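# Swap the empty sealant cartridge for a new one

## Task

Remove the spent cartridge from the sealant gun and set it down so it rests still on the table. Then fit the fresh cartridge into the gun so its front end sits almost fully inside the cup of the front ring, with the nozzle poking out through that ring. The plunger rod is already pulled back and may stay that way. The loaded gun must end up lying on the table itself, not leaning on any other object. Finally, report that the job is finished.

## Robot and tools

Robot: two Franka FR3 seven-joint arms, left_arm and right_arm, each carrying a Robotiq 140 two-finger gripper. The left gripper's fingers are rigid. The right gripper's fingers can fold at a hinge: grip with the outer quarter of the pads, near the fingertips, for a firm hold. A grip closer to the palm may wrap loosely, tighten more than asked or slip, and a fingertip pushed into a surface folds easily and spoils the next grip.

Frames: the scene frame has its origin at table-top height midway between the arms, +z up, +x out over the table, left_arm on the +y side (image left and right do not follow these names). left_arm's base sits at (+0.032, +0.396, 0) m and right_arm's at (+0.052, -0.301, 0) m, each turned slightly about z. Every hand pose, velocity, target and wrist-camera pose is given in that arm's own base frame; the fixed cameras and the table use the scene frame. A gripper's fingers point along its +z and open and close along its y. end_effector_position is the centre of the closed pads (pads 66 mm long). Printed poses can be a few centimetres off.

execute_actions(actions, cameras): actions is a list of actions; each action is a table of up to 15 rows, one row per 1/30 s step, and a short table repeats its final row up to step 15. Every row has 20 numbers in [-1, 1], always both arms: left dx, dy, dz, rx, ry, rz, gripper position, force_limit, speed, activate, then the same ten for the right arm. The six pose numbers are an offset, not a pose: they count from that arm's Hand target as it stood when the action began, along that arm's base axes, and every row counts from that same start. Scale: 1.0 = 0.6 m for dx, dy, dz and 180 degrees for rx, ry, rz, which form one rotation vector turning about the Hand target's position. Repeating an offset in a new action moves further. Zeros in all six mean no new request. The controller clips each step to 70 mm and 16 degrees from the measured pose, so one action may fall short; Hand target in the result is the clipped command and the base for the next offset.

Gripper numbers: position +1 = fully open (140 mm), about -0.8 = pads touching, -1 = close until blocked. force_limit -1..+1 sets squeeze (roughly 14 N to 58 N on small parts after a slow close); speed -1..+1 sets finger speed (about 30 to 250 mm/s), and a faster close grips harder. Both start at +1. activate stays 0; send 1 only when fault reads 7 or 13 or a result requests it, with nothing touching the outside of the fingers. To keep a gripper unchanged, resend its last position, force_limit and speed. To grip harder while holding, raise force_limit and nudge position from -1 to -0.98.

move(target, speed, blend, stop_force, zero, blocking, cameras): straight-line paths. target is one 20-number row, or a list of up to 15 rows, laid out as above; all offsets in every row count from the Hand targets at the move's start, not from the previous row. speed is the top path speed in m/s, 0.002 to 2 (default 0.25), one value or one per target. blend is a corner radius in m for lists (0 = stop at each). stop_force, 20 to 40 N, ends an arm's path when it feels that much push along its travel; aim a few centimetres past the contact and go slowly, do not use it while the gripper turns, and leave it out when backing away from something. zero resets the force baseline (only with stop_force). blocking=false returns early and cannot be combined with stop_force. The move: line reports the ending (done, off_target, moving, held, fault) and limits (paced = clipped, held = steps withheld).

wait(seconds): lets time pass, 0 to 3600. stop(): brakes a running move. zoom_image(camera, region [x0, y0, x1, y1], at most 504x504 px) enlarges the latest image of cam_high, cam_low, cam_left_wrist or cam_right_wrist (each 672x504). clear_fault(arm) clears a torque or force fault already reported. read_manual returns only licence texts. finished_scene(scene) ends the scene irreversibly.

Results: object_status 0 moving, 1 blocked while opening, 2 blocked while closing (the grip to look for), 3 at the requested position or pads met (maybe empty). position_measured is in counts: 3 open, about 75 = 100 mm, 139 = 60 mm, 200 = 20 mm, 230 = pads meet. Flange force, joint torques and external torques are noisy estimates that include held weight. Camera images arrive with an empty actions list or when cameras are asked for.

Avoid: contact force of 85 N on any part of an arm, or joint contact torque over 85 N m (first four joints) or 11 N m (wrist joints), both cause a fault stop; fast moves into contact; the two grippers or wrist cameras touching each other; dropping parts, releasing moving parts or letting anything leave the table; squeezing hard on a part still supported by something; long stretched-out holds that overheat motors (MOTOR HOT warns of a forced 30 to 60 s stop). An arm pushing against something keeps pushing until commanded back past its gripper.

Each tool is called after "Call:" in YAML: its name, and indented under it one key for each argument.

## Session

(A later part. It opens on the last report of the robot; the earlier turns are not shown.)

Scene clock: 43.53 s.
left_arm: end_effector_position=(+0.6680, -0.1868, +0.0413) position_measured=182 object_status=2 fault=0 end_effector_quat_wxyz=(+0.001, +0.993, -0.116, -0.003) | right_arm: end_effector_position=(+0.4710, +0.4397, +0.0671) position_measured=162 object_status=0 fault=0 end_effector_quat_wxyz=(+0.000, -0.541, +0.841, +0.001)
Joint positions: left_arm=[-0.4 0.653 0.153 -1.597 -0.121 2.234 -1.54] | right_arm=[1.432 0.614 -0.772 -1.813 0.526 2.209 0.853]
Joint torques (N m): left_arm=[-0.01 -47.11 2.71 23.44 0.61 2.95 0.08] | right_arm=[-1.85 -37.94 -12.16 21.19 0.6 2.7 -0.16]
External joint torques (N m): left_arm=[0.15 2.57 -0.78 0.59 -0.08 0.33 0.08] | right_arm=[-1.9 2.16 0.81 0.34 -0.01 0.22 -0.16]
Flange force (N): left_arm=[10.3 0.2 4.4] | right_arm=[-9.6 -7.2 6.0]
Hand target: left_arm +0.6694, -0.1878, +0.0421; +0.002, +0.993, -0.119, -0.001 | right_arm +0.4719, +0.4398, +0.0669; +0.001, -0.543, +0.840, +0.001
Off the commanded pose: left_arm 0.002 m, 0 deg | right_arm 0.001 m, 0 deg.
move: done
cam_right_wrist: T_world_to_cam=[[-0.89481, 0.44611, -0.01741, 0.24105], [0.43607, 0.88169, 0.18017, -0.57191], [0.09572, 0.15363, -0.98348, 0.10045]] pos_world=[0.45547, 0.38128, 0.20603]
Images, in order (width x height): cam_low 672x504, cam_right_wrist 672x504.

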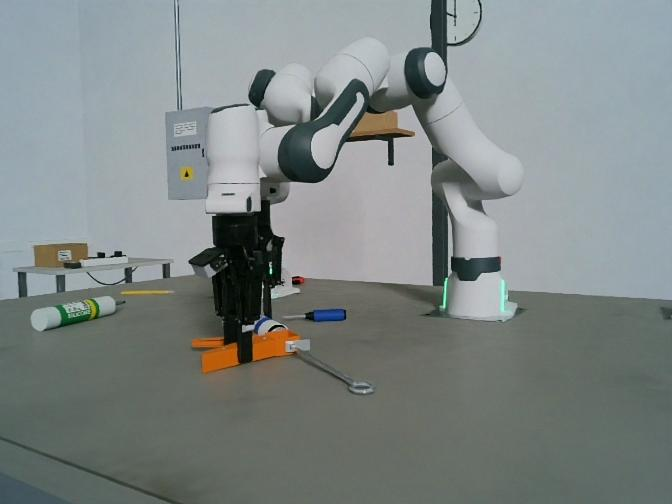

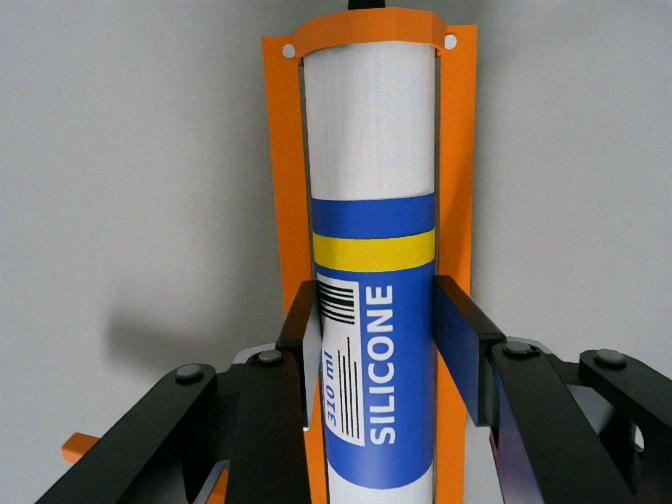

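Call:
execute_actions:
  actions:
    - [[0,0,0,0,0,0,-1,-0.5,-1,0, 0,0,0,0,0,0,-1,-0.5,-1,0]]

Scene clock: 44.33 s.
left_arm: end_effector_position=(+0.6680, -0.1868, +0.0413) position_measured=182 object_status=2 fault=0 end_effector_quat_wxyz=(+0.001, +0.993, -0.116, -0.003) | right_arm: end_effector_position=(+0.4710, +0.4397, +0.0671) position_measured=162 object_status=2 fault=0 end_effector_quat_wxyz=(+0.000, -0.541, +0.841, +0.001)
Joint positions: left_arm=[-0.4 0.653 0.153 -1.597 -0.121 2.234 -1.54] | right_arm=[1.432 0.614 -0.772 -1.813 0.526 2.209 0.853]
Joint torques (N m): left_arm=[-0.02 -47.12 2.78 23.42 0.6 2.96 0.06] | right_arm=[-1.89 -37.9 -12.2 21.22 0.61 2.69 -0.14]
External joint torques (N m): left_arm=[0.26 2.34 -0.61 0.69 -0.07 0.37 0.06] | right_arm=[-1.92 2.19 0.8 0.36 0 0.2 -0.14]
Flange force (N): left_arm=[10.1 0.0 4.1] | right_arm=[-9.9 -7.3 6.0]
Hand target: left_arm +0.6694, -0.1878, +0.0421; +0.002, +0.993, -0.119, -0.001 | right_arm +0.4719, +0.4398, +0.0669; +0.001, -0.543, +0.840, +0.001
Off the commanded pose: left_arm 0.002 m, 0 deg | right_arm 0.001 m, 0 deg.
Step readings (end_effector_position of left_arm | right_arm):
0: (+0.6680, -0.1868, +0.0413) | (+0.4710, +0.4397, +0.0671)
1: (+0.6680, -0.1868, +0.0413) | (+0.4710, +0.4397, +0.0671)
2: (+0.6680, -0.1868, +0.0413) | (+0.4710, +0.4397, +0.0671)
4: (+0.6680, -0.1868, +0.0413) | (+0.4710, +0.4397, +0.0671)
8: (+0.6680, -0.1868, +0.0413) | (+0.4710, +0.4397, +0.0671)
15: (+0.6680, -0.1868, +0.0413) | (+0.4710, +0.4397, +0.0671)

Call:
move:
  target:
    - [0,0,0,0,0,0,-1,-0.5,-1,0, 0,0,0,0,0,0,-0.98,-0.2,-1,0]
    - [0,0,0,0,0,0,-1,-0.5,-1,0, 0.0062,0.0136,0,0,0,0,-0.98,-0.2,-1,0]
  speed: 0.03
  cameras: ["cam_right_wrist","cam_left_wrist"]

Scene clock: 45.83 s.
left_arm: end_effector_position=(+0.6682, -0.1865, +0.0413) position_measured=182 object_status=2 fault=0 end_effector_quat_wxyz=(+0.001, +0.993, -0.116, -0.003) | right_arm: end_effector_position=(+0.4758, +0.4466, +0.0666) position_measured=162 object_status=2 fault=0 end_effector_quat_wxyz=(+0.001, -0.544, +0.839, -0.001)
Joint positions: left_arm=[-0.399 0.653 0.153 -1.597 -0.121 2.234 -1.54] | right_arm=[1.417 0.634 -0.762 -1.778 0.528 2.198 0.853]
Joint velocities: left_arm=[within noise] | right_arm=[0 -0.002 0 0.002 -0.001 -0.004 0]
Joint torques (N m): left_arm=[-0.25 -48.11 2.67 23.66 0.58 2.72 0.08] | right_arm=[-1.45 -39.3 -12.35 23.04 1.07 2.55 0.02]
External joint torques (N m): left_arm=[-0.16 1.7 -0.88 0.72 -0.11 0.08 0.08] | right_arm=[-1.48 1.71 0.83 2.2 0.46 0.06 0.02]
Flange force (N): left_arm=[8.8 0.6 2.7] | right_arm=[-16.5 -9.2 4.5]
Hand target: left_arm +0.6694, -0.1878, +0.0421; +0.002, +0.993, -0.119, -0.001 | right_arm +0.4756, +0.4480, +0.0669; +0.001, -0.543, +0.840, +0.001
Off the commanded pose: left_arm 0.002 m, 0 deg | right_arm 0.001 m, 0 deg.
move: done
cam_left_wrist: T_world_to_cam=[[-0.20878, -0.9769, 0.04553, -0.04613], [-0.87207, 0.20705, 0.44342, 0.59028], [-0.4426, 0.05287, -0.89516, 0.47994]] pos_world=[0.71756, -0.19266, 0.16999]
cam_right_wrist: T_world_to_cam=[[-0.89791, 0.4397, -0.02056, 0.24683], [0.42925, 0.885, 0.18031, -0.57818], [0.09748, 0.15307, -0.9834, 0.09783]] pos_world=[0.46028, 0.38818, 0.20553]
Images, in order (width x height): cam_left_wrist 672x504, cam_right_wrist 672x504.

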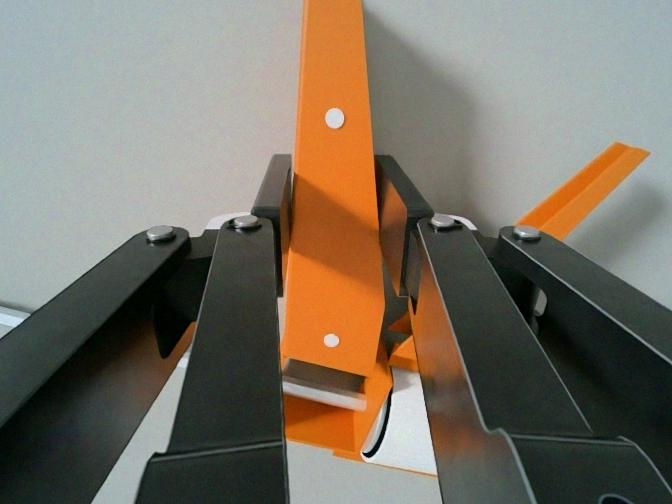

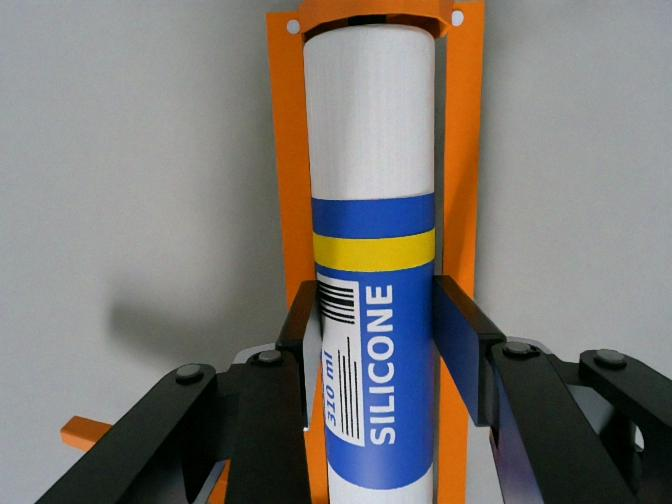

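Call:
move:
  target:
    - [0,0,0,0,0,0,0,-0.5,-0.5,0, 0,0,0,0,0,0,-0.98,-0.2,-1,0]
    - [0.05,0.1,0.3,0,0,0,0,-0.5,-0.5,0, 0,0,0,0,0,0,-0.98,-0.2,-1,0]
  speed: 0.15

Call:
move:
  target: [0,0,0,0,0,0,0,-0.5,-0.5,0, -0.0094,-0.0208,0.0393,0.0759,-0.0343,0,-0.98,-0.2,-1,0]
  speed: 0.06
  cameras: ["all"]

Scene clock: 49.20 s.
left_arm: end_effector_position=(+0.7002, -0.1289, +0.2227) position_measured=129 object_status=3 fault=0 end_effector_quat_wxyz=(+0.003, +0.993, -0.114, +0.001) | right_arm: end_effector_position=(+0.4758, +0.4466, +0.0667) position_measured=162 object_status=2 fault=0 end_effector_quat_wxyz=(+0.001, -0.544, +0.839, +0.000)
Joint positions: left_arm=[-0.308 0.537 0.176 -1.308 -0.1 1.839 -1.471] | right_arm=[1.417 0.634 -0.762 -1.778 0.528 2.198 0.853]
Joint velocities: left_arm=[0 0.001 0 -0.001 -0.001 -0.004 0.005] | right_arm=[within noise]
Joint torques (N m): left_arm=[-0.3 -46.26 2.81 25.83 1.09 2.4 0.16] | right_arm=[-1.53 -39.31 -12.34 22.6 1.07 2.47 0]
External joint torques (N m): left_arm=[-0.16 2.23 -0.22 1.23 0.27 -0.22 0.16] | right_arm=[-1.46 1.87 0.97 1.65 0.45 -0.03 0]
Flange force (N): left_arm=[17.5 -0.9 -2.6] | right_arm=[-14.8 -8.5 4.8]
Hand target: left_arm +0.6994, -0.1278, +0.2221; +0.002, +0.993, -0.119, -0.001 | right_arm +0.4756, +0.4480, +0.0669; +0.001, -0.543, +0.840, +0.001
Off the commanded pose: left_arm 0.001 m, 1 deg | right_arm 0.001 m, 0 deg.
move: done

Scene clock: 52.27 s.
left_arm: end_effector_position=(+0.7000, -0.1289, +0.2227) position_measured=129 object_status=3 fault=0 end_effector_quat_wxyz=(+0.003, +0.993, -0.115, +0.000) | right_arm: end_effector_position=(+0.4687, +0.4355, +0.0897) position_measured=162 object_status=2 fault=0 end_effector_quat_wxyz=(+0.108, -0.536, +0.834, +0.071)
Joint positions: left_arm=[-0.308 0.537 0.176 -1.308 -0.1 1.838 -1.469] | right_arm=[1.415 0.37 -0.706 -2.115 0.635 2.559 0.69]
Joint velocities: left_arm=[within noise] | right_arm=[0.001 0 0.001 0.001 -0.001 0.002 -0.006]
Joint torques (N m): left_arm=[-0.3 -46.28 2.82 25.82 1.04 2.33 0.11] | right_arm=[-1.93 -32.59 -6.66 21.83 0.64 3.17 -0.21]
External joint torques (N m): left_arm=[-0.3 2.38 -0.31 1.13 0.22 -0.31 0.11] | right_arm=[-1.77 1.09 1.1 0.45 0.27 0.33 -0.2]
Flange force (N): left_arm=[17.7 -0.6 -2.6] | right_arm=[-4.1 -6.5 9.5]
Hand target: left_arm +0.6994, -0.1278, +0.2221; +0.002, +0.993, -0.119, -0.001 | right_arm +0.4700, +0.4355, +0.0905; +0.111, -0.538, +0.832, +0.072
Off the commanded pose: left_arm 0.001 m, 0 deg | right_arm 0.002 m, 0 deg.
move: done
cam_left_wrist: T_world_to_cam=[[-0.20717, -0.97699, 0.05062, 0.00627], [-0.87538, 0.20823, 0.4363, 0.52966], [-0.4368, 0.04607, -0.89838, 0.64907]] pos_world=[0.74847, -0.13406, 0.3517]
cam_right_wrist: T_world_to_cam=[[-0.8932, 0.44962, -0.00597, 0.23788], [0.40447, 0.80917, 0.42619, -0.54689], [0.19646, 0.37826, -0.90461, -0.02861]] pos_world=[0.4393, 0.34639, 0.20863]

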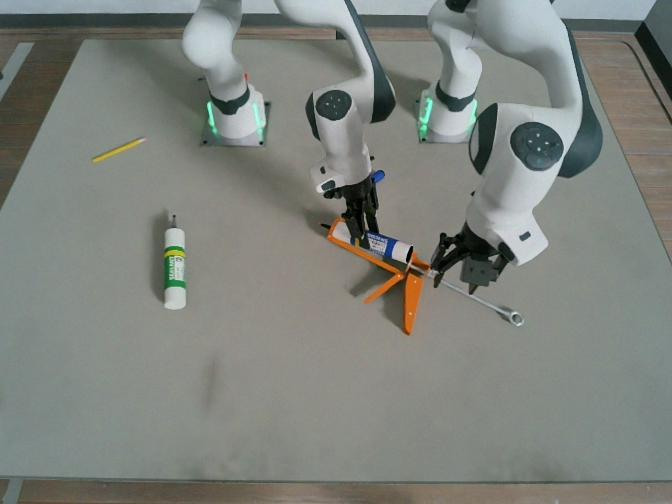

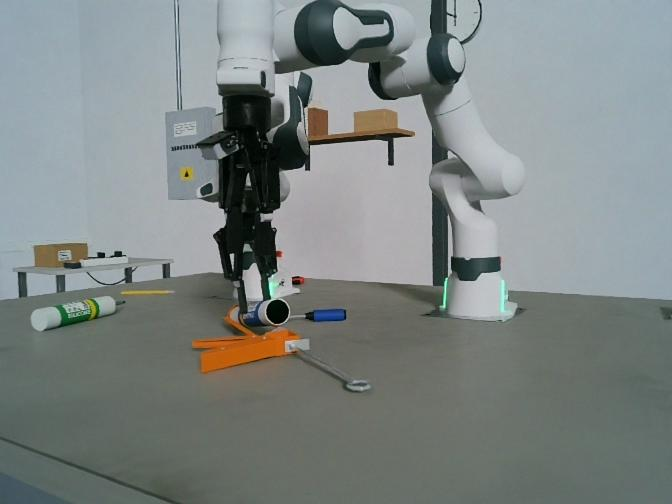

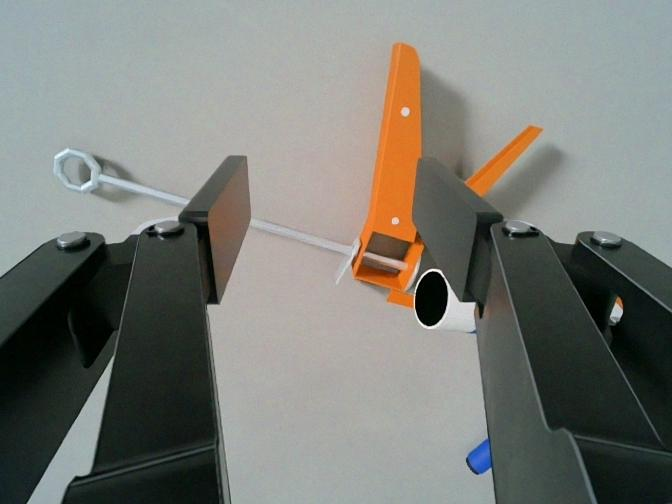

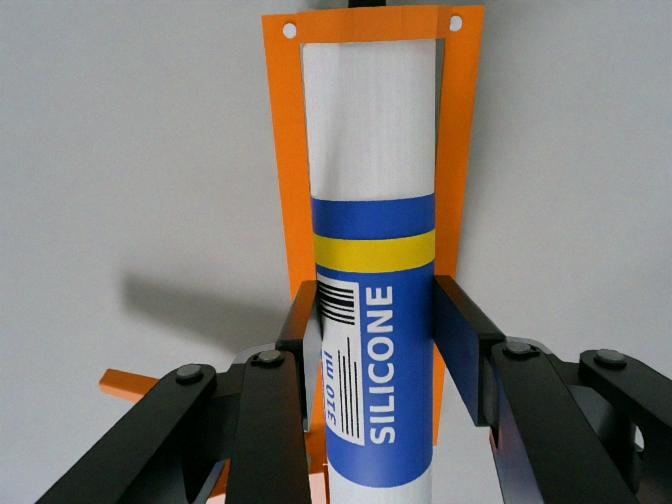

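Call:
move:
  target:
    - [0.03,0.2,0.05,0,0,0,0,-0.5,-0.5,0, 0.0166,0.0367,0.0108,0,0,0,-0.98,-0.2,-1,0]
    - [0.03,0.2,0.05,0,0,0,0,-0.5,-0.5,0, 0.0497,0.11,0.0323,0,0,0,-0.98,-0.2,-1,0]
  speed: 0.1
  cameras: ["cam_low","cam_high","cam_right_wrist"]

Scene clock: 55.60 s.
left_arm: end_effector_position=(+0.7181, -0.0085, +0.2527) position_measured=129 object_status=3 fault=0 end_effector_quat_wxyz=(+0.002, +0.993, -0.116, +0.001) | right_arm: end_effector_position=(+0.4989, +0.5021, +0.1096) position_measured=162 object_status=2 fault=0 end_effector_quat_wxyz=(+0.111, -0.543, +0.829, +0.071)
Joint positions: left_arm=[-0.13 0.564 0.176 -1.188 -0.1 1.745 -1.302] | right_arm=[1.381 0.525 -0.686 -1.846 0.65 2.424 0.753]
Joint velocities: left_arm=[within noise] | right_arm=[0 0 0.001 -0.001 0 -0.002 0.004]
Joint torques (N m): left_arm=[-0.3 -46.86 2.8 25.74 0.84 2.32 0.16] | right_arm=[-1.66 -38.26 -10.61 23.55 0.85 2.65 0.2]
External joint torques (N m): left_arm=[-0.31 2.33 -0.32 1.21 0.02 -0.32 0.16] | right_arm=[-1.57 1.99 -0.04 1.29 0.31 -0.25 0.21]
Flange force (N): left_arm=[20.0 -4.3 -4.5] | right_arm=[-11.2 -8.0 6.9]
Hand target: left_arm +0.7174, -0.0078, +0.2521; +0.002, +0.993, -0.119, -0.001 | right_arm +0.4998, +0.5015, +0.1099; +0.111, -0.538, +0.832, +0.072
Off the commanded pose: left_arm 0.001 m, 0 deg | right_arm 0.001 m, 1 deg.
move: done
cam_right_wrist: T_world_to_cam=[[-0.89965, 0.43643, -0.01252, 0.24561], [0.38912, 0.81449, 0.43034, -0.61704], [0.198, 0.38228, -0.90258, -0.04475]] pos_world=[0.46993, 0.41249, 0.22822]
Images, in order (width x height): cam_high 672x504, cam_low 672x504, cam_right_wrist 672x504.

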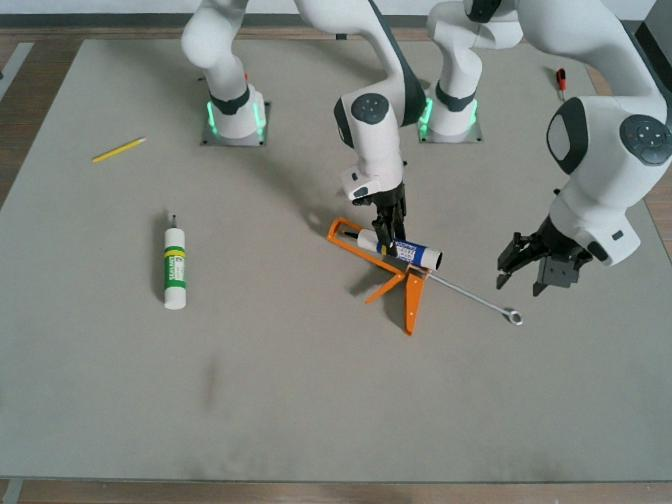

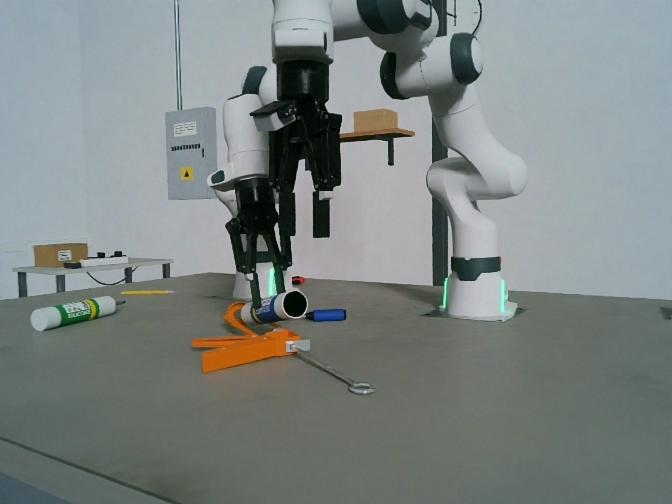

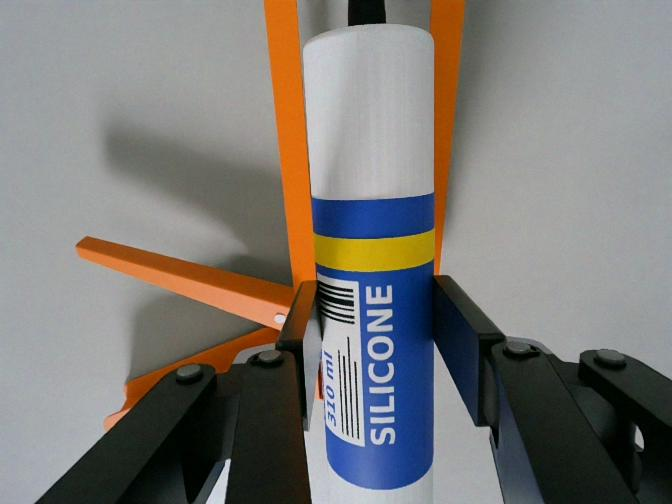

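Call:
move:
  target:
    - [0,0,0,0,0,0,0,-0.5,-0.5,0, 0,0,0.16,0,0,0,-0.98,-0.2,-1,0]
    - [0,0,0,0,0,0,0,-0.5,-0.5,0, 0.325,-0.4825,0.16,-0.0759,0.0343,0,-0.98,-0.2,-1,0]
    - [0,0,0,0,0,0,0,-0.5,-0.5,0, 0.325,-0.4825,-0.05,-0.0759,0.0343,0,-0.98,-0.2,-1,0]
  speed: 0.2
  blend: [0.03,0.02,0]
  cameras: ["cam_low","cam_high","cam_right_wrist"]

Scene clock: 59.53 s.
left_arm: end_effector_position=(+0.7181, -0.0085, +0.2527) position_measured=129 object_status=3 fault=0 end_effector_quat_wxyz=(+0.002, +0.993, -0.116, +0.001) | right_arm: end_effector_position=(+0.6926, +0.2114, +0.0779) position_measured=162 object_status=2 fault=0 end_effector_quat_wxyz=(-0.003, -0.540, +0.841, +0.001)
Joint positions: left_arm=[-0.13 0.564 0.176 -1.188 -0.1 1.745 -1.302] | right_arm=[0.775 0.816 -0.666 -1.391 0.524 2.022 0.461]
Joint velocities: left_arm=[within noise] | right_arm=[0 -0.001 0.001 0 -0.001 0.004 -0.008]
Joint torques (N m): left_arm=[-0.32 -46.85 2.8 25.73 0.84 2.32 0.14] | right_arm=[-1.94 -49.06 -13.14 22.63 0.78 2.69 -0.14]
External joint torques (N m): left_arm=[-0.35 2.29 -0.32 1.24 0.01 -0.31 0.14] | right_arm=[-1.84 0.79 0.26 1.01 0.12 0.17 -0.14]
Flange force (N): left_arm=[20.0 -4.2 -4.6] | right_arm=[-6.6 -11.4 1.3]
Hand target: left_arm +0.7174, -0.0078, +0.2521; +0.002, +0.993, -0.119, -0.001 | right_arm +0.6948, +0.2120, +0.0799; +0.001, -0.543, +0.840, +0.001
Off the commanded pose: left_arm 0.001 m, 0 deg | right_arm 0.003 m, 1 deg.
move: done
cam_right_wrist: T_world_to_cam=[[-0.8939, 0.44803, -0.01442, 0.5401], [0.43881, 0.88116, 0.17607, -0.47069], [0.09159, 0.15106, -0.98427, 0.12839]] pos_world=[0.67758, 0.15338, 0.21703]
Images, in order (width x height): cam_high 672x504, cam_low 672x504, cam_right_wrist 672x504.

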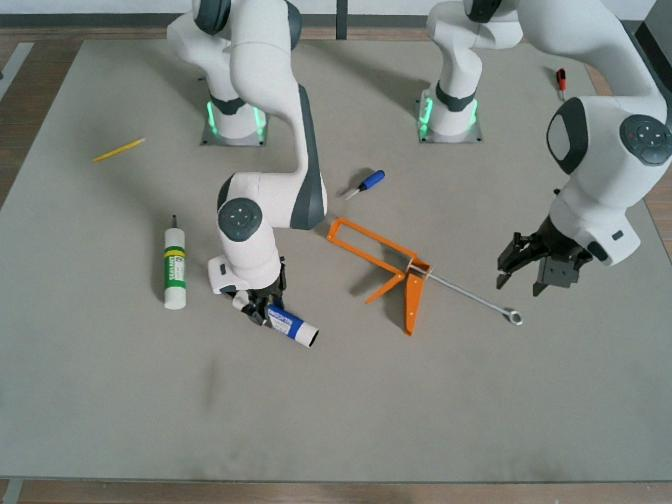

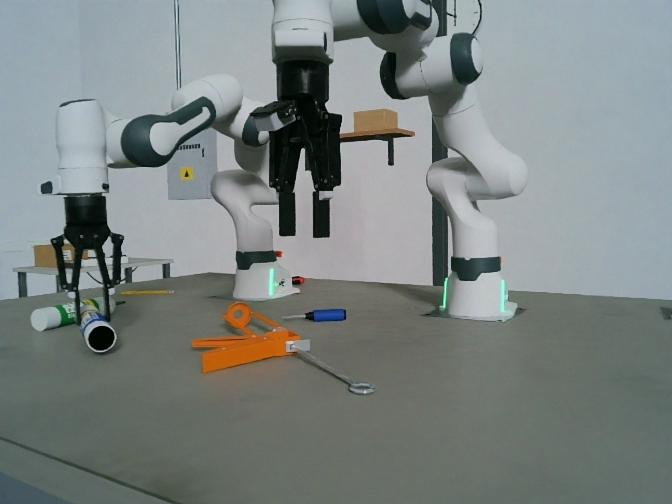

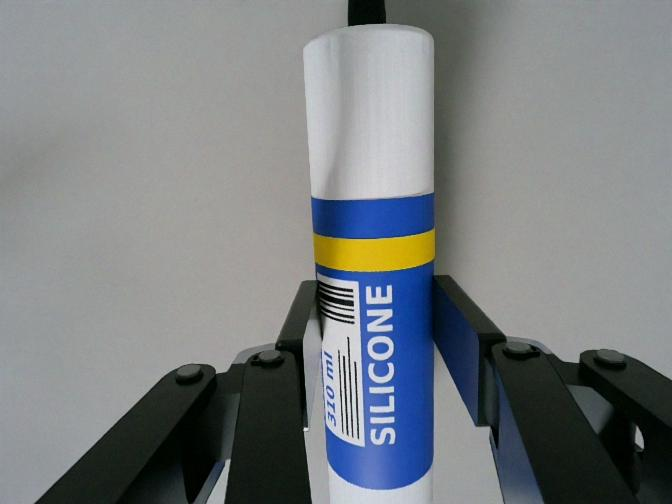

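Call:
move:
  target: [0,0,0,0,0,0,0,-0.5,-0.5,0, 0,0,-0.026,0,0,0,-0.98,-0.2,-1,0]
  speed: 0.02
  stop_force: 20
  cameras: ["cam_low"]

Scene clock: 61.77 s.
left_arm: end_effector_position=(+0.7181, -0.0085, +0.2527) position_measured=129 object_status=3 fault=0 end_effector_quat_wxyz=(+0.002, +0.993, -0.116, +0.001) | right_arm: end_effector_position=(+0.6939, +0.2125, +0.0644) position_measured=162 object_status=2 fault=0 end_effector_quat_wxyz=(+0.000, -0.541, +0.841, +0.001)
Joint positions: left_arm=[-0.13 0.564 0.176 -1.188 -0.1 1.745 -1.302] | right_arm=[0.768 0.831 -0.651 -1.397 0.531 2.05 0.456]
Joint torques (N m): left_arm=[-0.33 -46.86 2.8 25.74 0.85 2.33 0.12] | right_arm=[-1.93 -48.73 -12.77 22.06 0.63 2.78 -0.18]
External joint torques (N m): left_arm=[-0.32 2.63 -0.32 1.05 0.02 -0.32 0.12] | right_arm=[-2.07 1.54 0.45 0.43 -0.04 0.25 -0.18]
Flange force (N): left_arm=[20.2 -4.3 -4.1] | right_arm=[-5.7 -10.9 3.0]
Hand target: left_arm +0.7174, -0.0078, +0.2521; +0.002, +0.993, -0.119, -0.001 | right_arm +0.6948, +0.2120, +0.0643; +0.001, -0.543, +0.840, +0.001
Off the commanded pose: left_arm 0.001 m, 0 deg | right_arm 0.001 m, 0 deg.
move: done

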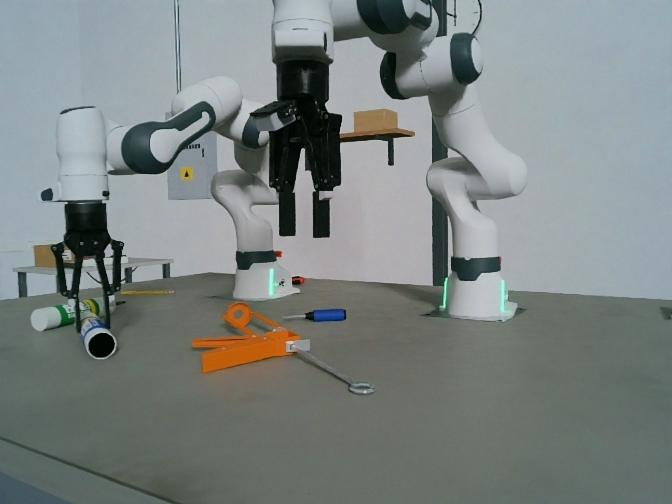

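Call:
move:
  target: [0,0,0,0,0,0,0,-0.5,-0.5,0, 0,0,-0.012,0,0,0,-0.98,-0.2,-1,0]
  speed: 0.01
  stop_force: 20
  cameras: ["cam_right_wrist"]

Scene clock: 63.77 s.
left_arm: end_effector_position=(+0.7181, -0.0085, +0.2527) position_measured=129 object_status=3 fault=0 end_effector_quat_wxyz=(+0.002, +0.993, -0.116, +0.001) | right_arm: end_effector_position=(+0.6964, +0.2130, +0.0613) position_measured=162 object_status=2 fault=0 end_effector_quat_wxyz=(+0.003, -0.541, +0.841, +0.000)
Joint positions: left_arm=[-0.13 0.564 0.176 -1.188 -0.1 1.745 -1.302] | right_arm=[0.763 0.834 -0.644 -1.398 0.532 2.064 0.454]
Joint torques (N m): left_arm=[-0.31 -46.84 2.81 25.78 0.84 2.31 0.14] | right_arm=[-2.03 -45.8 -11.48 20.21 0.62 2.56 -0.21]
External joint torques (N m): left_arm=[-0.13 2.45 -0.2 1.18 0.03 -0.33 0.14] | right_arm=[-2.11 4.52 1.68 -1.38 -0.04 0.01 -0.2]
Flange force (N): left_arm=[20.5 -4.7 -4.5] | right_arm=[-5.6 -10.9 8.1]
Hand target: left_arm +0.7174, -0.0078, +0.2521; +0.002, +0.993, -0.119, -0.001 | right_arm +0.6948, +0.2120, +0.0571; +0.001, -0.543, +0.840, +0.001
Off the commanded pose: left_arm 0.001 m, 0 deg | right_arm 0.005 m, 0 deg.
move: off_target (right_arm)
cam_right_wrist: T_world_to_cam=[[-0.89486, 0.44579, -0.02215, 0.54413], [0.4345, 0.8814, 0.18534, -0.46849], [0.10215, 0.15623, -0.98242, 0.10295]] pos_world=[0.67996, 0.15427, 0.20002]

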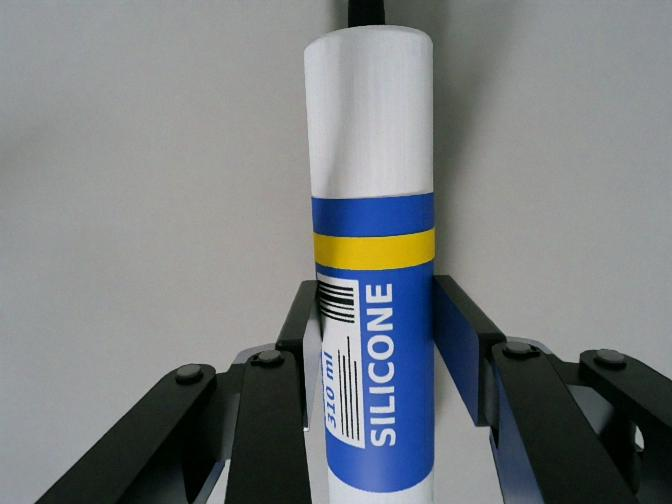

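Call:
move:
  target:
    - [0,0,0,0,0,0,0,-0.5,-0.5,0, 0,0,0.0078,0,0,0,-0.98,-0.2,-1,0]
    - [0,0,0,0,0,0,0,-0.5,-0.5,0, 0,0,0.0078,0,0,0,0.1,-0.2,-1,0]
  speed: 0.05
  cameras: ["cam_right_wrist"]

Scene clock: 65.57 s.
left_arm: end_effector_position=(+0.7181, -0.0085, +0.2527) position_measured=129 object_status=3 fault=0 end_effector_quat_wxyz=(+0.002, +0.993, -0.116, +0.001) | right_arm: end_effector_position=(+0.6956, +0.2131, +0.0616) position_measured=117 object_status=0 fault=0 end_effector_quat_wxyz=(+0.002, -0.541, +0.841, +0.001)
Joint positions: left_arm=[-0.13 0.564 0.176 -1.188 -0.1 1.745 -1.302] | right_arm=[0.763 0.834 -0.644 -1.398 0.532 2.061 0.454]
Joint torques (N m): left_arm=[-0.32 -46.82 2.77 25.72 0.84 2.32 0.16] | right_arm=[-1.49 -48.82 -13.06 22.09 0.55 2.23 -0.09]
External joint torques (N m): left_arm=[-0.13 2.5 -0.22 1.11 0.03 -0.32 0.16] | right_arm=[-1.48 1.59 0.16 0.47 -0.12 -0.32 -0.08]
Flange force (N): left_arm=[20.1 -4.6 -4.3] | right_arm=[-6.5 -10.5 1.8]
Hand target: left_arm +0.7174, -0.0078, +0.2521; +0.002, +0.993, -0.119, -0.001 | right_arm +0.6948, +0.2120, +0.0618; +0.001, -0.543, +0.840, +0.001
Off the commanded pose: left_arm 0.001 m, 0 deg | right_arm 0.001 m, 0 deg.
move: done
cam_right_wrist: T_world_to_cam=[[-0.89494, 0.44575, -0.01965, 0.54325], [0.43492, 0.88133, 0.18468, -0.46847], [0.09964, 0.15673, -0.9826, 0.10495]] pos_world=[0.67947, 0.15427, 0.20032]

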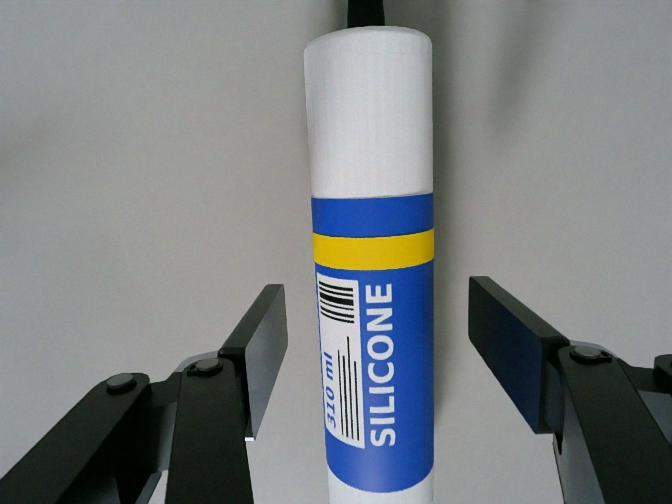

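Call:
move:
  target:
    - [0,0,0,0,0,0,0,-0.5,-0.5,0, 0,0,0.2,0,0,0,0.1,-0.2,0,0]
    - [0,0,0,0,0,0,0,-0.5,-0.5,0, -0.236,-0.475,0.2,0,0,-0.282,0.1,-0.2,0,0]
    - [0,0,0,0,0,0,0,-0.5,-0.5,0, -0.236,-0.475,0.1137,0,0,-0.282,0.1,-0.2,0,0]
  speed: 0.25
  blend: [0.03,0.03,0]
  cameras: ["cam_high","cam_low","cam_right_wrist"]

Scene clock: 69.20 s.
left_arm: end_effector_position=(+0.7181, -0.0085, +0.2527) position_measured=129 object_status=3 fault=0 end_effector_quat_wxyz=(+0.002, +0.993, -0.116, +0.001) | right_arm: end_effector_position=(+0.5515, -0.0727, +0.1294) position_measured=117 object_status=3 fault=0 end_effector_quat_wxyz=(-0.001, -0.129, +0.992, +0.001)
Joint positions: left_arm=[-0.13 0.564 0.176 -1.188 -0.1 1.745 -1.302] | right_arm=[1.04 0.371 -1.227 -2.128 0.44 2.208 0.875]
Joint velocities: left_arm=[within noise] | right_arm=[0 0 0 -0.001 0.001 0.004 0.001]
Joint torques (N m): left_arm=[-0.29 -46.85 2.8 25.71 0.84 2.32 0.13] | right_arm=[-1.76 -19.09 -9.73 22.62 0.86 2.72 -0.16]
External joint torques (N m): left_arm=[-0.13 2.31 -0.2 1.19 0.03 -0.31 0.13] | right_arm=[-1.75 1.54 1.1 1.04 0.26 0.24 -0.16]
Flange force (N): left_arm=[19.9 -4.5 -4.5] | right_arm=[-19.3 -11.6 9.9]
Hand target: left_arm +0.7174, -0.0078, +0.2521; +0.002, +0.993, -0.119, -0.001 | right_arm +0.5532, -0.0730, +0.1300; +0.001, -0.130, +0.991, +0.001
Off the commanded pose: left_arm 0.001 m, 0 deg | right_arm 0.002 m, 0 deg.
move: done; blend cut to 0.0259 m at target 2
cam_right_wrist: T_world_to_cam=[[-0.2204, 0.97526, -0.01713, 0.2092], [0.9592, 0.21989, 0.17772, -0.50271], [0.17709, 0.02274, -0.98393, 0.17847]] pos_world=[0.4967, -0.09754, 0.26853]

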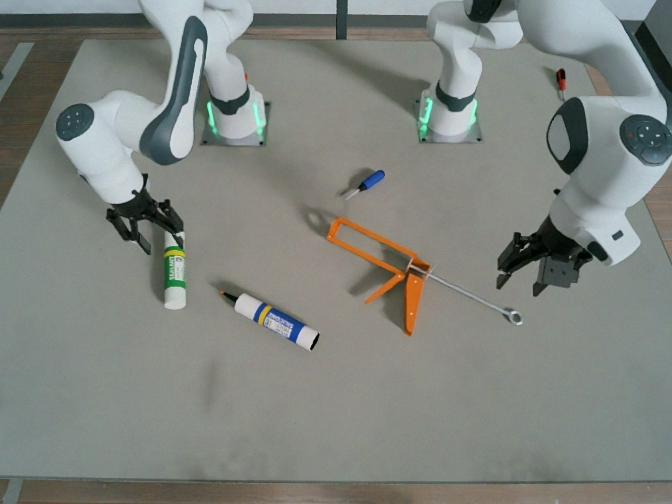

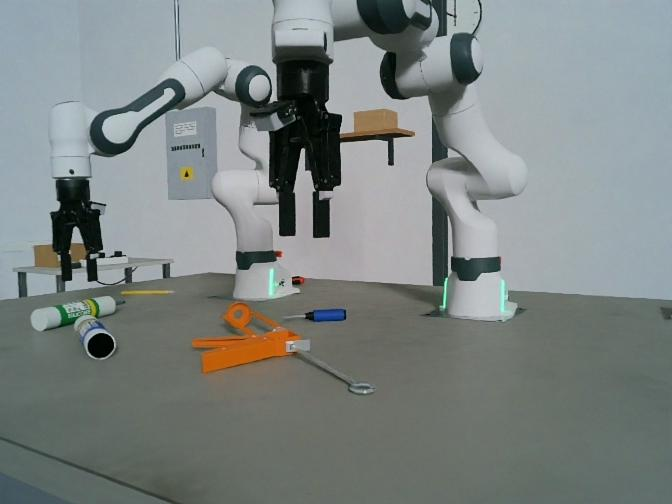

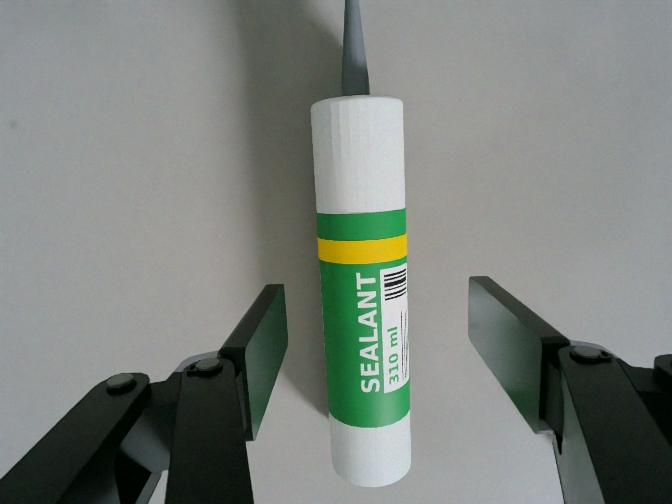

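Call:
move:
  target:
    - [0,0,0,0,0,0,0,-0.5,-0.5,0, 0.0007,-0.0033,-0.113,0,0,0.005,0.1,-0.2,-1,0]
    - [0,0,0,0,0,0,0,-0.5,-0.5,0, 0.0007,-0.0033,-0.113,0,0,0.005,-1,-0.2,-1,0]
  speed: 0.12
  cameras: ["cam_right_wrist"]

Call:
execute_actions:
  actions:
    - [[0,0,0,0,0,0,0,-0.5,-0.5,0, 0,0,0,0,0,0,-1,-0.2,-1,0]]

Scene clock: 72.27 s.
left_arm: end_effector_position=(+0.7181, -0.0085, +0.2527) position_measured=129 object_status=3 fault=0 end_effector_quat_wxyz=(+0.002, +0.993, -0.116, +0.001) | right_arm: end_effector_position=(+0.5522, -0.0746, +0.0615) position_measured=159 object_status=0 fault=0 end_effector_quat_wxyz=(-0.001, -0.136, +0.991, +0.001)
Joint positions: left_arm=[-0.13 0.564 0.176 -1.188 -0.1 1.745 -1.302] | right_arm=[0.871 0.477 -1.031 -2.157 0.575 2.328 0.772]
Joint torques (N m): left_arm=[-0.3 -46.87 2.81 25.75 0.83 2.32 0.16] | right_arm=[-1.84 -25.98 -11.47 20.31 0.58 2.69 -0.16]
External joint torques (N m): left_arm=[-0.38 2.36 -0.34 1.21 0.01 -0.3 0.16] | right_arm=[-1.72 1.41 1.1 0.73 0.03 0.19 -0.16]
Flange force (N): left_arm=[20.2 -4.3 -4.5] | right_arm=[-11.3 -8.4 9.1]
Hand target: left_arm +0.7174, -0.0078, +0.2521; +0.002, +0.993, -0.119, -0.001 | right_arm +0.5536, -0.0750, +0.0622; +0.001, -0.138, +0.990, +0.001
Off the commanded pose: left_arm 0.001 m, 0 deg | right_arm 0.002 m, 0 deg.
move: done
cam_right_wrist: T_world_to_cam=[[-0.23466, 0.97193, -0.0171, 0.21777], [0.95571, 0.23389, 0.17865, -0.48803], [0.17764, 0.02558, -0.98376, 0.11143]] pos_world=[0.49773, -0.10037, 0.20053]

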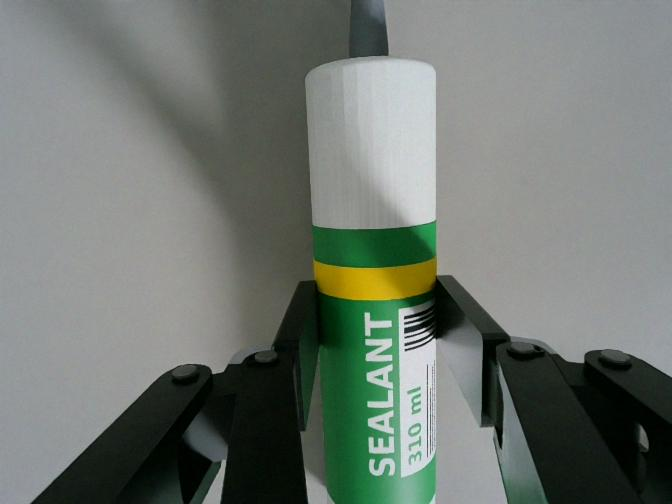

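Scene clock: 72.97 s.
left_arm: end_effector_position=(+0.7181, -0.0085, +0.2527) position_measured=129 object_status=3 fault=0 end_effector_quat_wxyz=(+0.002, +0.993, -0.116, +0.001) | right_arm: end_effector_position=(+0.5522, -0.0746, +0.0615) position_measured=159 object_status=2 fault=0 end_effector_quat_wxyz=(-0.001, -0.136, +0.991, +0.001)
Joint positions: left_arm=[-0.13 0.564 0.176 -1.188 -0.1 1.745 -1.302] | right_arm=[0.871 0.477 -1.031 -2.157 0.575 2.328 0.772]
Joint torques (N m): left_arm=[-0.31 -46.85 2.79 25.74 0.84 2.33 0.12] | right_arm=[-1.8 -26.03 -11.5 20.31 0.58 2.7 -0.2]
External joint torques (N m): left_arm=[-0.13 2.31 -0.2 1.21 0.03 -0.3 0.12] | right_arm=[-1.66 1.3 1.06 0.79 0.04 0.2 -0.2]
Flange force (N): left_arm=[20.0 -4.5 -4.5] | right_arm=[-11.1 -8.3 8.8]
Hand target: left_arm +0.7174, -0.0078, +0.2521; +0.002, +0.993, -0.119, -0.001 | right_arm +0.5536, -0.0750, +0.0622; +0.001, -0.138, +0.990, +0.001
Off the commanded pose: left_arm 0.001 m, 0 deg | right_arm 0.002 m, 0 deg.
Step readings (end_effector_position of left_arm | right_arm):
0: (+0.7181, -0.0085, +0.2527) | (+0.5522, -0.0746, +0.0615)
1: (+0.7181, -0.0085, +0.2527) | (+0.5522, -0.0746, +0.0615)
2: (+0.7181, -0.0085, +0.2527) | (+0.5522, -0.0746, +0.0615)
4: (+0.7181, -0.0085, +0.2527) | (+0.5522, -0.0746, +0.0615)
8: (+0.7181, -0.0085, +0.2527) | (+0.5522, -0.0746, +0.0615)
15: (+0.7181, -0.0085, +0.2527) | (+0.5522, -0.0746, +0.0615)

Call:
move:
  target:
    - [0,0,0,0,0,0,0,-0.5,-0.5,0, 0,0,0.03,0,0,0,-0.98,0,-1,0]
    - [0,0,0,0,0,0,0,-0.5,-0.5,0, 0,0,0.03,0,0,0,-0.98,0.05,-1,0]
    - [0,0,0,0,0,0,0,-0.5,-0.5,0, 0,0,0.23,0,0,0,-0.98,0.05,-1,0]
  speed: 0.15
  cameras: ["cam_right_wrist","cam_low"]

Scene clock: 76.50 s.
left_arm: end_effector_position=(+0.7181, -0.0085, +0.2527) position_measured=129 object_status=3 fault=0 end_effector_quat_wxyz=(+0.002, +0.993, -0.116, +0.001) | right_arm: end_effector_position=(+0.5531, -0.0753, +0.1994) position_measured=162 object_status=2 fault=0 end_effector_quat_wxyz=(+0.001, -0.142, +0.990, +0.001)
Joint positions: left_arm=[-0.13 0.564 0.176 -1.188 -0.1 1.745 -1.302] | right_arm=[1.202 0.259 -1.407 -2.053 0.295 2.078 0.94]
Joint velocities: left_arm=[within noise] | right_arm=[-0.001 0 -0.002 0.002 0 -0.002 0.006]
Joint torques (N m): left_arm=[-0.32 -46.82 2.83 25.76 0.85 2.32 0.16] | right_arm=[-1.06 -11.93 -8.28 25.48 0.74 2.56 0.05]
External joint torques (N m): left_arm=[-0.2 2.08 -0.18 1.39 0.04 -0.29 0.16] | right_arm=[-1.09 1.4 -0.22 2.17 0.07 0.09 0.05]
Flange force (N): left_arm=[20.1 -4.5 -4.9] | right_arm=[0.0 0.0 0.0]
Hand target: left_arm +0.7174, -0.0078, +0.2521; +0.002, +0.993, -0.119, -0.001 | right_arm +0.5536, -0.0750, +0.2002; +0.001, -0.138, +0.990, +0.001
Off the commanded pose: left_arm 0.001 m, 0 deg | right_arm 0.001 m, 0 deg.
move: done
cam_right_wrist: T_world_to_cam=[[-0.2472, 0.9688, -0.01782, 0.22778], [0.95218, 0.24628, 0.18085, -0.51084], [0.17959, 0.02774, -0.98335, 0.24598]] pos_world=[0.49855, -0.10169, 0.33833]
Images, in order (width x height): cam_low 672x504, cam_right_wrist 672x504.

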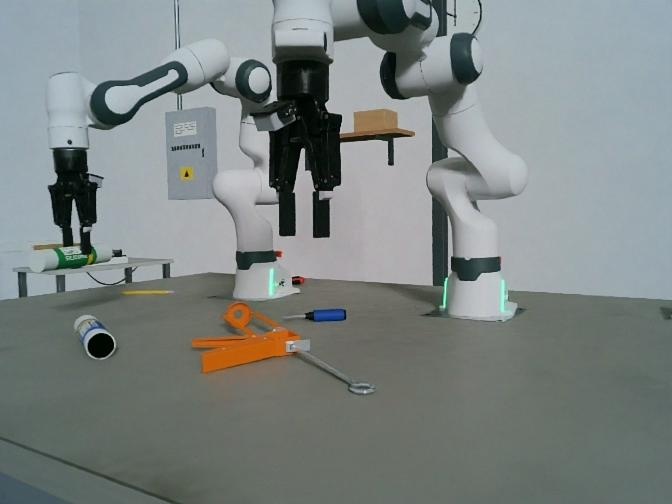

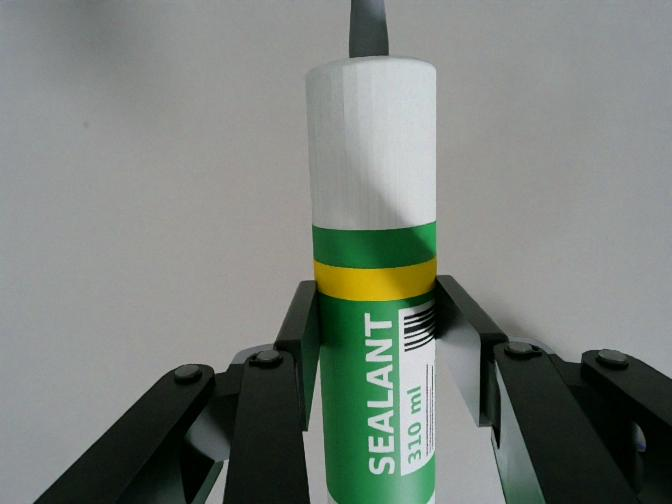

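Call:
move:
  target:
    - [0,0,0,0,0,0,0,-0.5,-0.5,0, -0.0827,0.9749,0,0.0559,-0.0654,0.2778,-0.98,0.05,-1,0]
  speed: 0.2
  cameras: ["all"]

Scene clock: 80.47 s.
left_arm: end_effector_position=(+0.7181, -0.0085, +0.2527) position_measured=129 object_status=3 fault=0 end_effector_quat_wxyz=(+0.002, +0.993, -0.116, +0.001) | right_arm: end_effector_position=(+0.5021, +0.5085, +0.1956) position_measured=162 object_status=2 fault=0 end_effector_quat_wxyz=(+0.107, -0.539, +0.833, +0.070)
Joint positions: left_arm=[-0.13 0.564 0.176 -1.188 -0.1 1.745 -1.302] | right_arm=[1.559 0.513 -0.94 -1.733 0.65 2.204 0.802]
Joint velocities: left_arm=[within noise] | right_arm=[0.001 0.001 -0.001 0 -0.002 0 -0.008]
Joint torques (N m): left_arm=[-0.31 -46.84 2.8 25.72 0.84 2.31 0.14] | right_arm=[-1.85 -36.54 -13 25.94 1 3.16 -0.19]
External joint torques (N m): left_arm=[-0.32 2.59 -0.33 1.08 0.01 -0.33 0.14] | right_arm=[-1.99 -0.78 -0.21 3.14 0.23 0.3 -0.19]
Flange force (N): left_arm=[20.3 -4.3 -4.2] | right_arm=[-14.9 -10.0 1.5]
Hand target: left_arm +0.7174, -0.0078, +0.2521; +0.002, +0.993, -0.119, -0.001 | right_arm +0.5040, +0.5099, +0.2002; +0.111, -0.541, +0.830, +0.071
Off the commanded pose: left_arm 0.001 m, 0 deg | right_arm 0.005 m, 1 deg.
move: off_target (right_arm)
cam_left_wrist: T_world_to_cam=[[-0.20795, -0.97694, 0.04835, 0.1273], [-0.8755, 0.20794, 0.4362, 0.50749], [-0.43619, 0.04837, -0.89855, 0.67811]] pos_world=[0.76657, -0.01396, 0.38179]
cam_right_wrist: T_world_to_cam=[[-0.89546, 0.44506, -0.00855, 0.23951], [0.40011, 0.81314, 0.42275, -0.66383], [0.1951, 0.37513, -0.90621, 0.03571]] pos_world=[0.47311, 0.4198, 0.31504]

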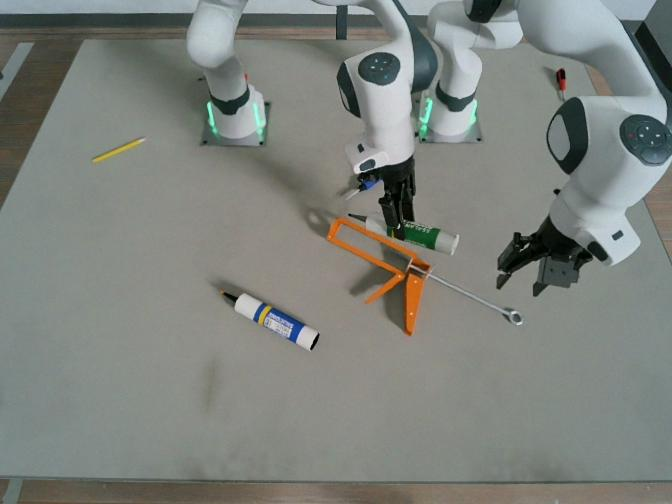

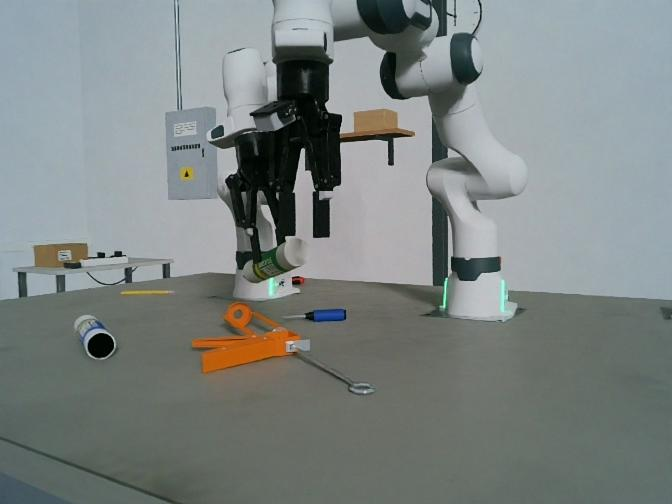

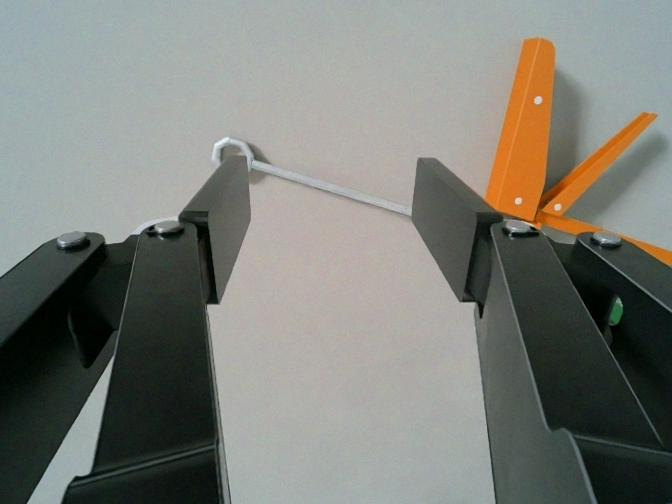

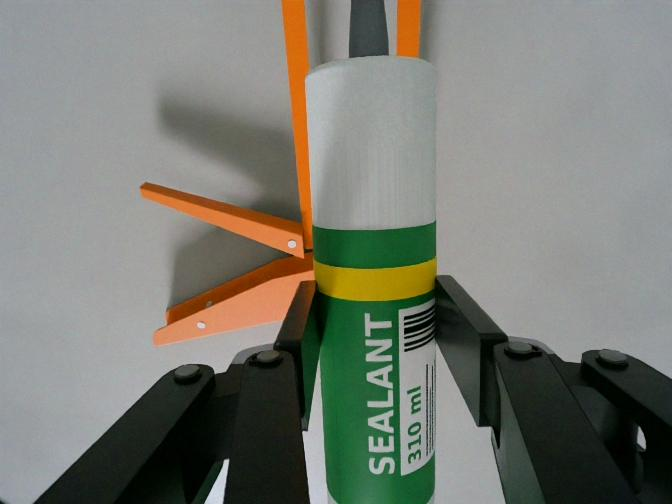

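Call:
move:
  target:
    - [0,0,0,0,0,0,0,-0.5,-0.5,0, -0.0082,-0.0183,-0.133,0,0,0,-0.98,0.05,-1,0]
  speed: 0.1
  cameras: ["cam_right_wrist","cam_low","cam_high"]

Scene clock: 83.33 s.
left_arm: end_effector_position=(+0.7181, -0.0085, +0.2527) position_measured=129 object_status=3 fault=0 end_effector_quat_wxyz=(+0.002, +0.993, -0.116, +0.001) | right_arm: end_effector_position=(+0.4958, +0.4972, +0.1160) position_measured=162 object_status=2 fault=0 end_effector_quat_wxyz=(+0.105, -0.540, +0.832, +0.070)
Joint positions: left_arm=[-0.13 0.564 0.176 -1.188 -0.1 1.745 -1.302] | right_arm=[1.512 0.571 -0.848 -1.839 0.75 2.352 0.706]
Joint velocities: left_arm=[within noise] | right_arm=[-0.001 -0.001 -0.001 0 -0.002 0.001 -0.005]
Joint torques (N m): left_arm=[-0.32 -46.83 2.79 25.74 0.85 2.32 0.13] | right_arm=[-1.85 -38.58 -13.57 23.9 1.1 3.59 -0.21]
External joint torques (N m): left_arm=[-0.24 2.42 -0.27 1.16 0.03 -0.31 0.13] | right_arm=[-1.87 -0.94 -0.23 2.37 0.5 0.76 -0.2]
Flange force (N): left_arm=[20.2 -4.4 -4.4] | right_arm=[-7.9 -7.2 3.5]
Hand target: left_arm +0.7174, -0.0078, +0.2521; +0.002, +0.993, -0.119, -0.001 | right_arm +0.4991, +0.4990, +0.1204; +0.111, -0.541, +0.830, +0.071
Off the commanded pose: left_arm 0.001 m, 0 deg | right_arm 0.006 m, 1 deg.
move: off_target (right_arm)
cam_right_wrist: T_world_to_cam=[[-0.89713, 0.4417, -0.0071, 0.24054], [0.39834, 0.81579, 0.4193, -0.61858], [0.191, 0.37334, -0.90782, -0.0279]] pos_world=[0.46753, 0.4088, 0.23575]
Images, in order (width x height): cam_high 672x504, cam_low 672x504, cam_right_wrist 672x504.

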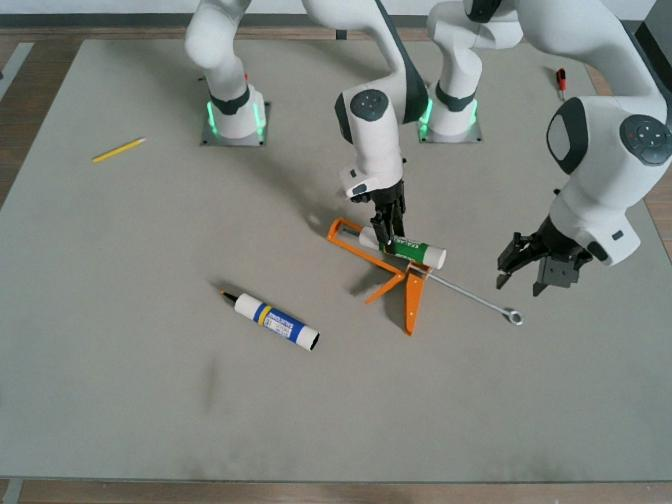

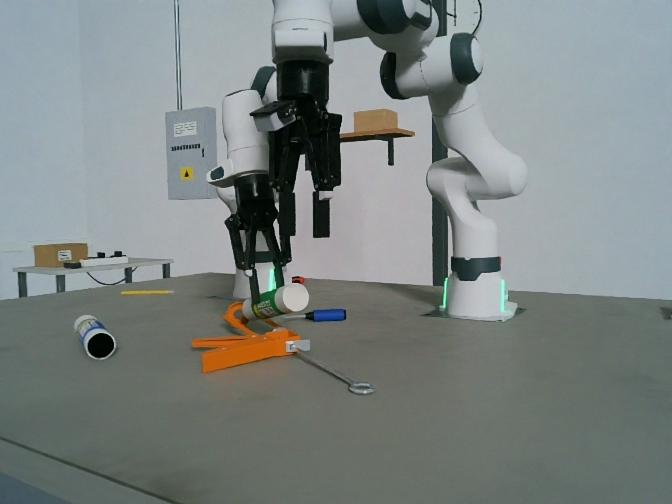

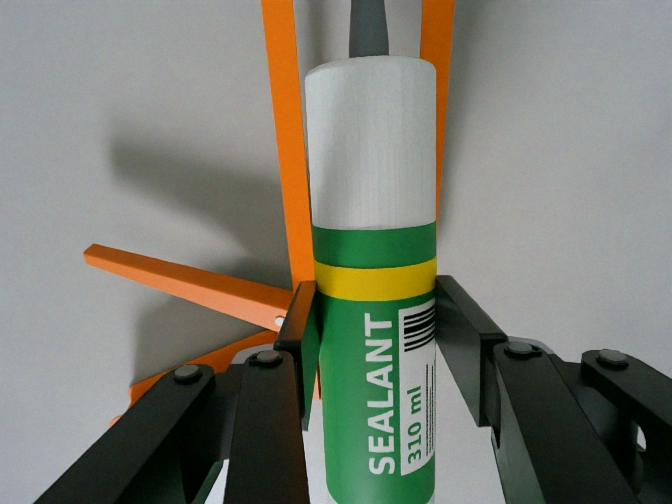

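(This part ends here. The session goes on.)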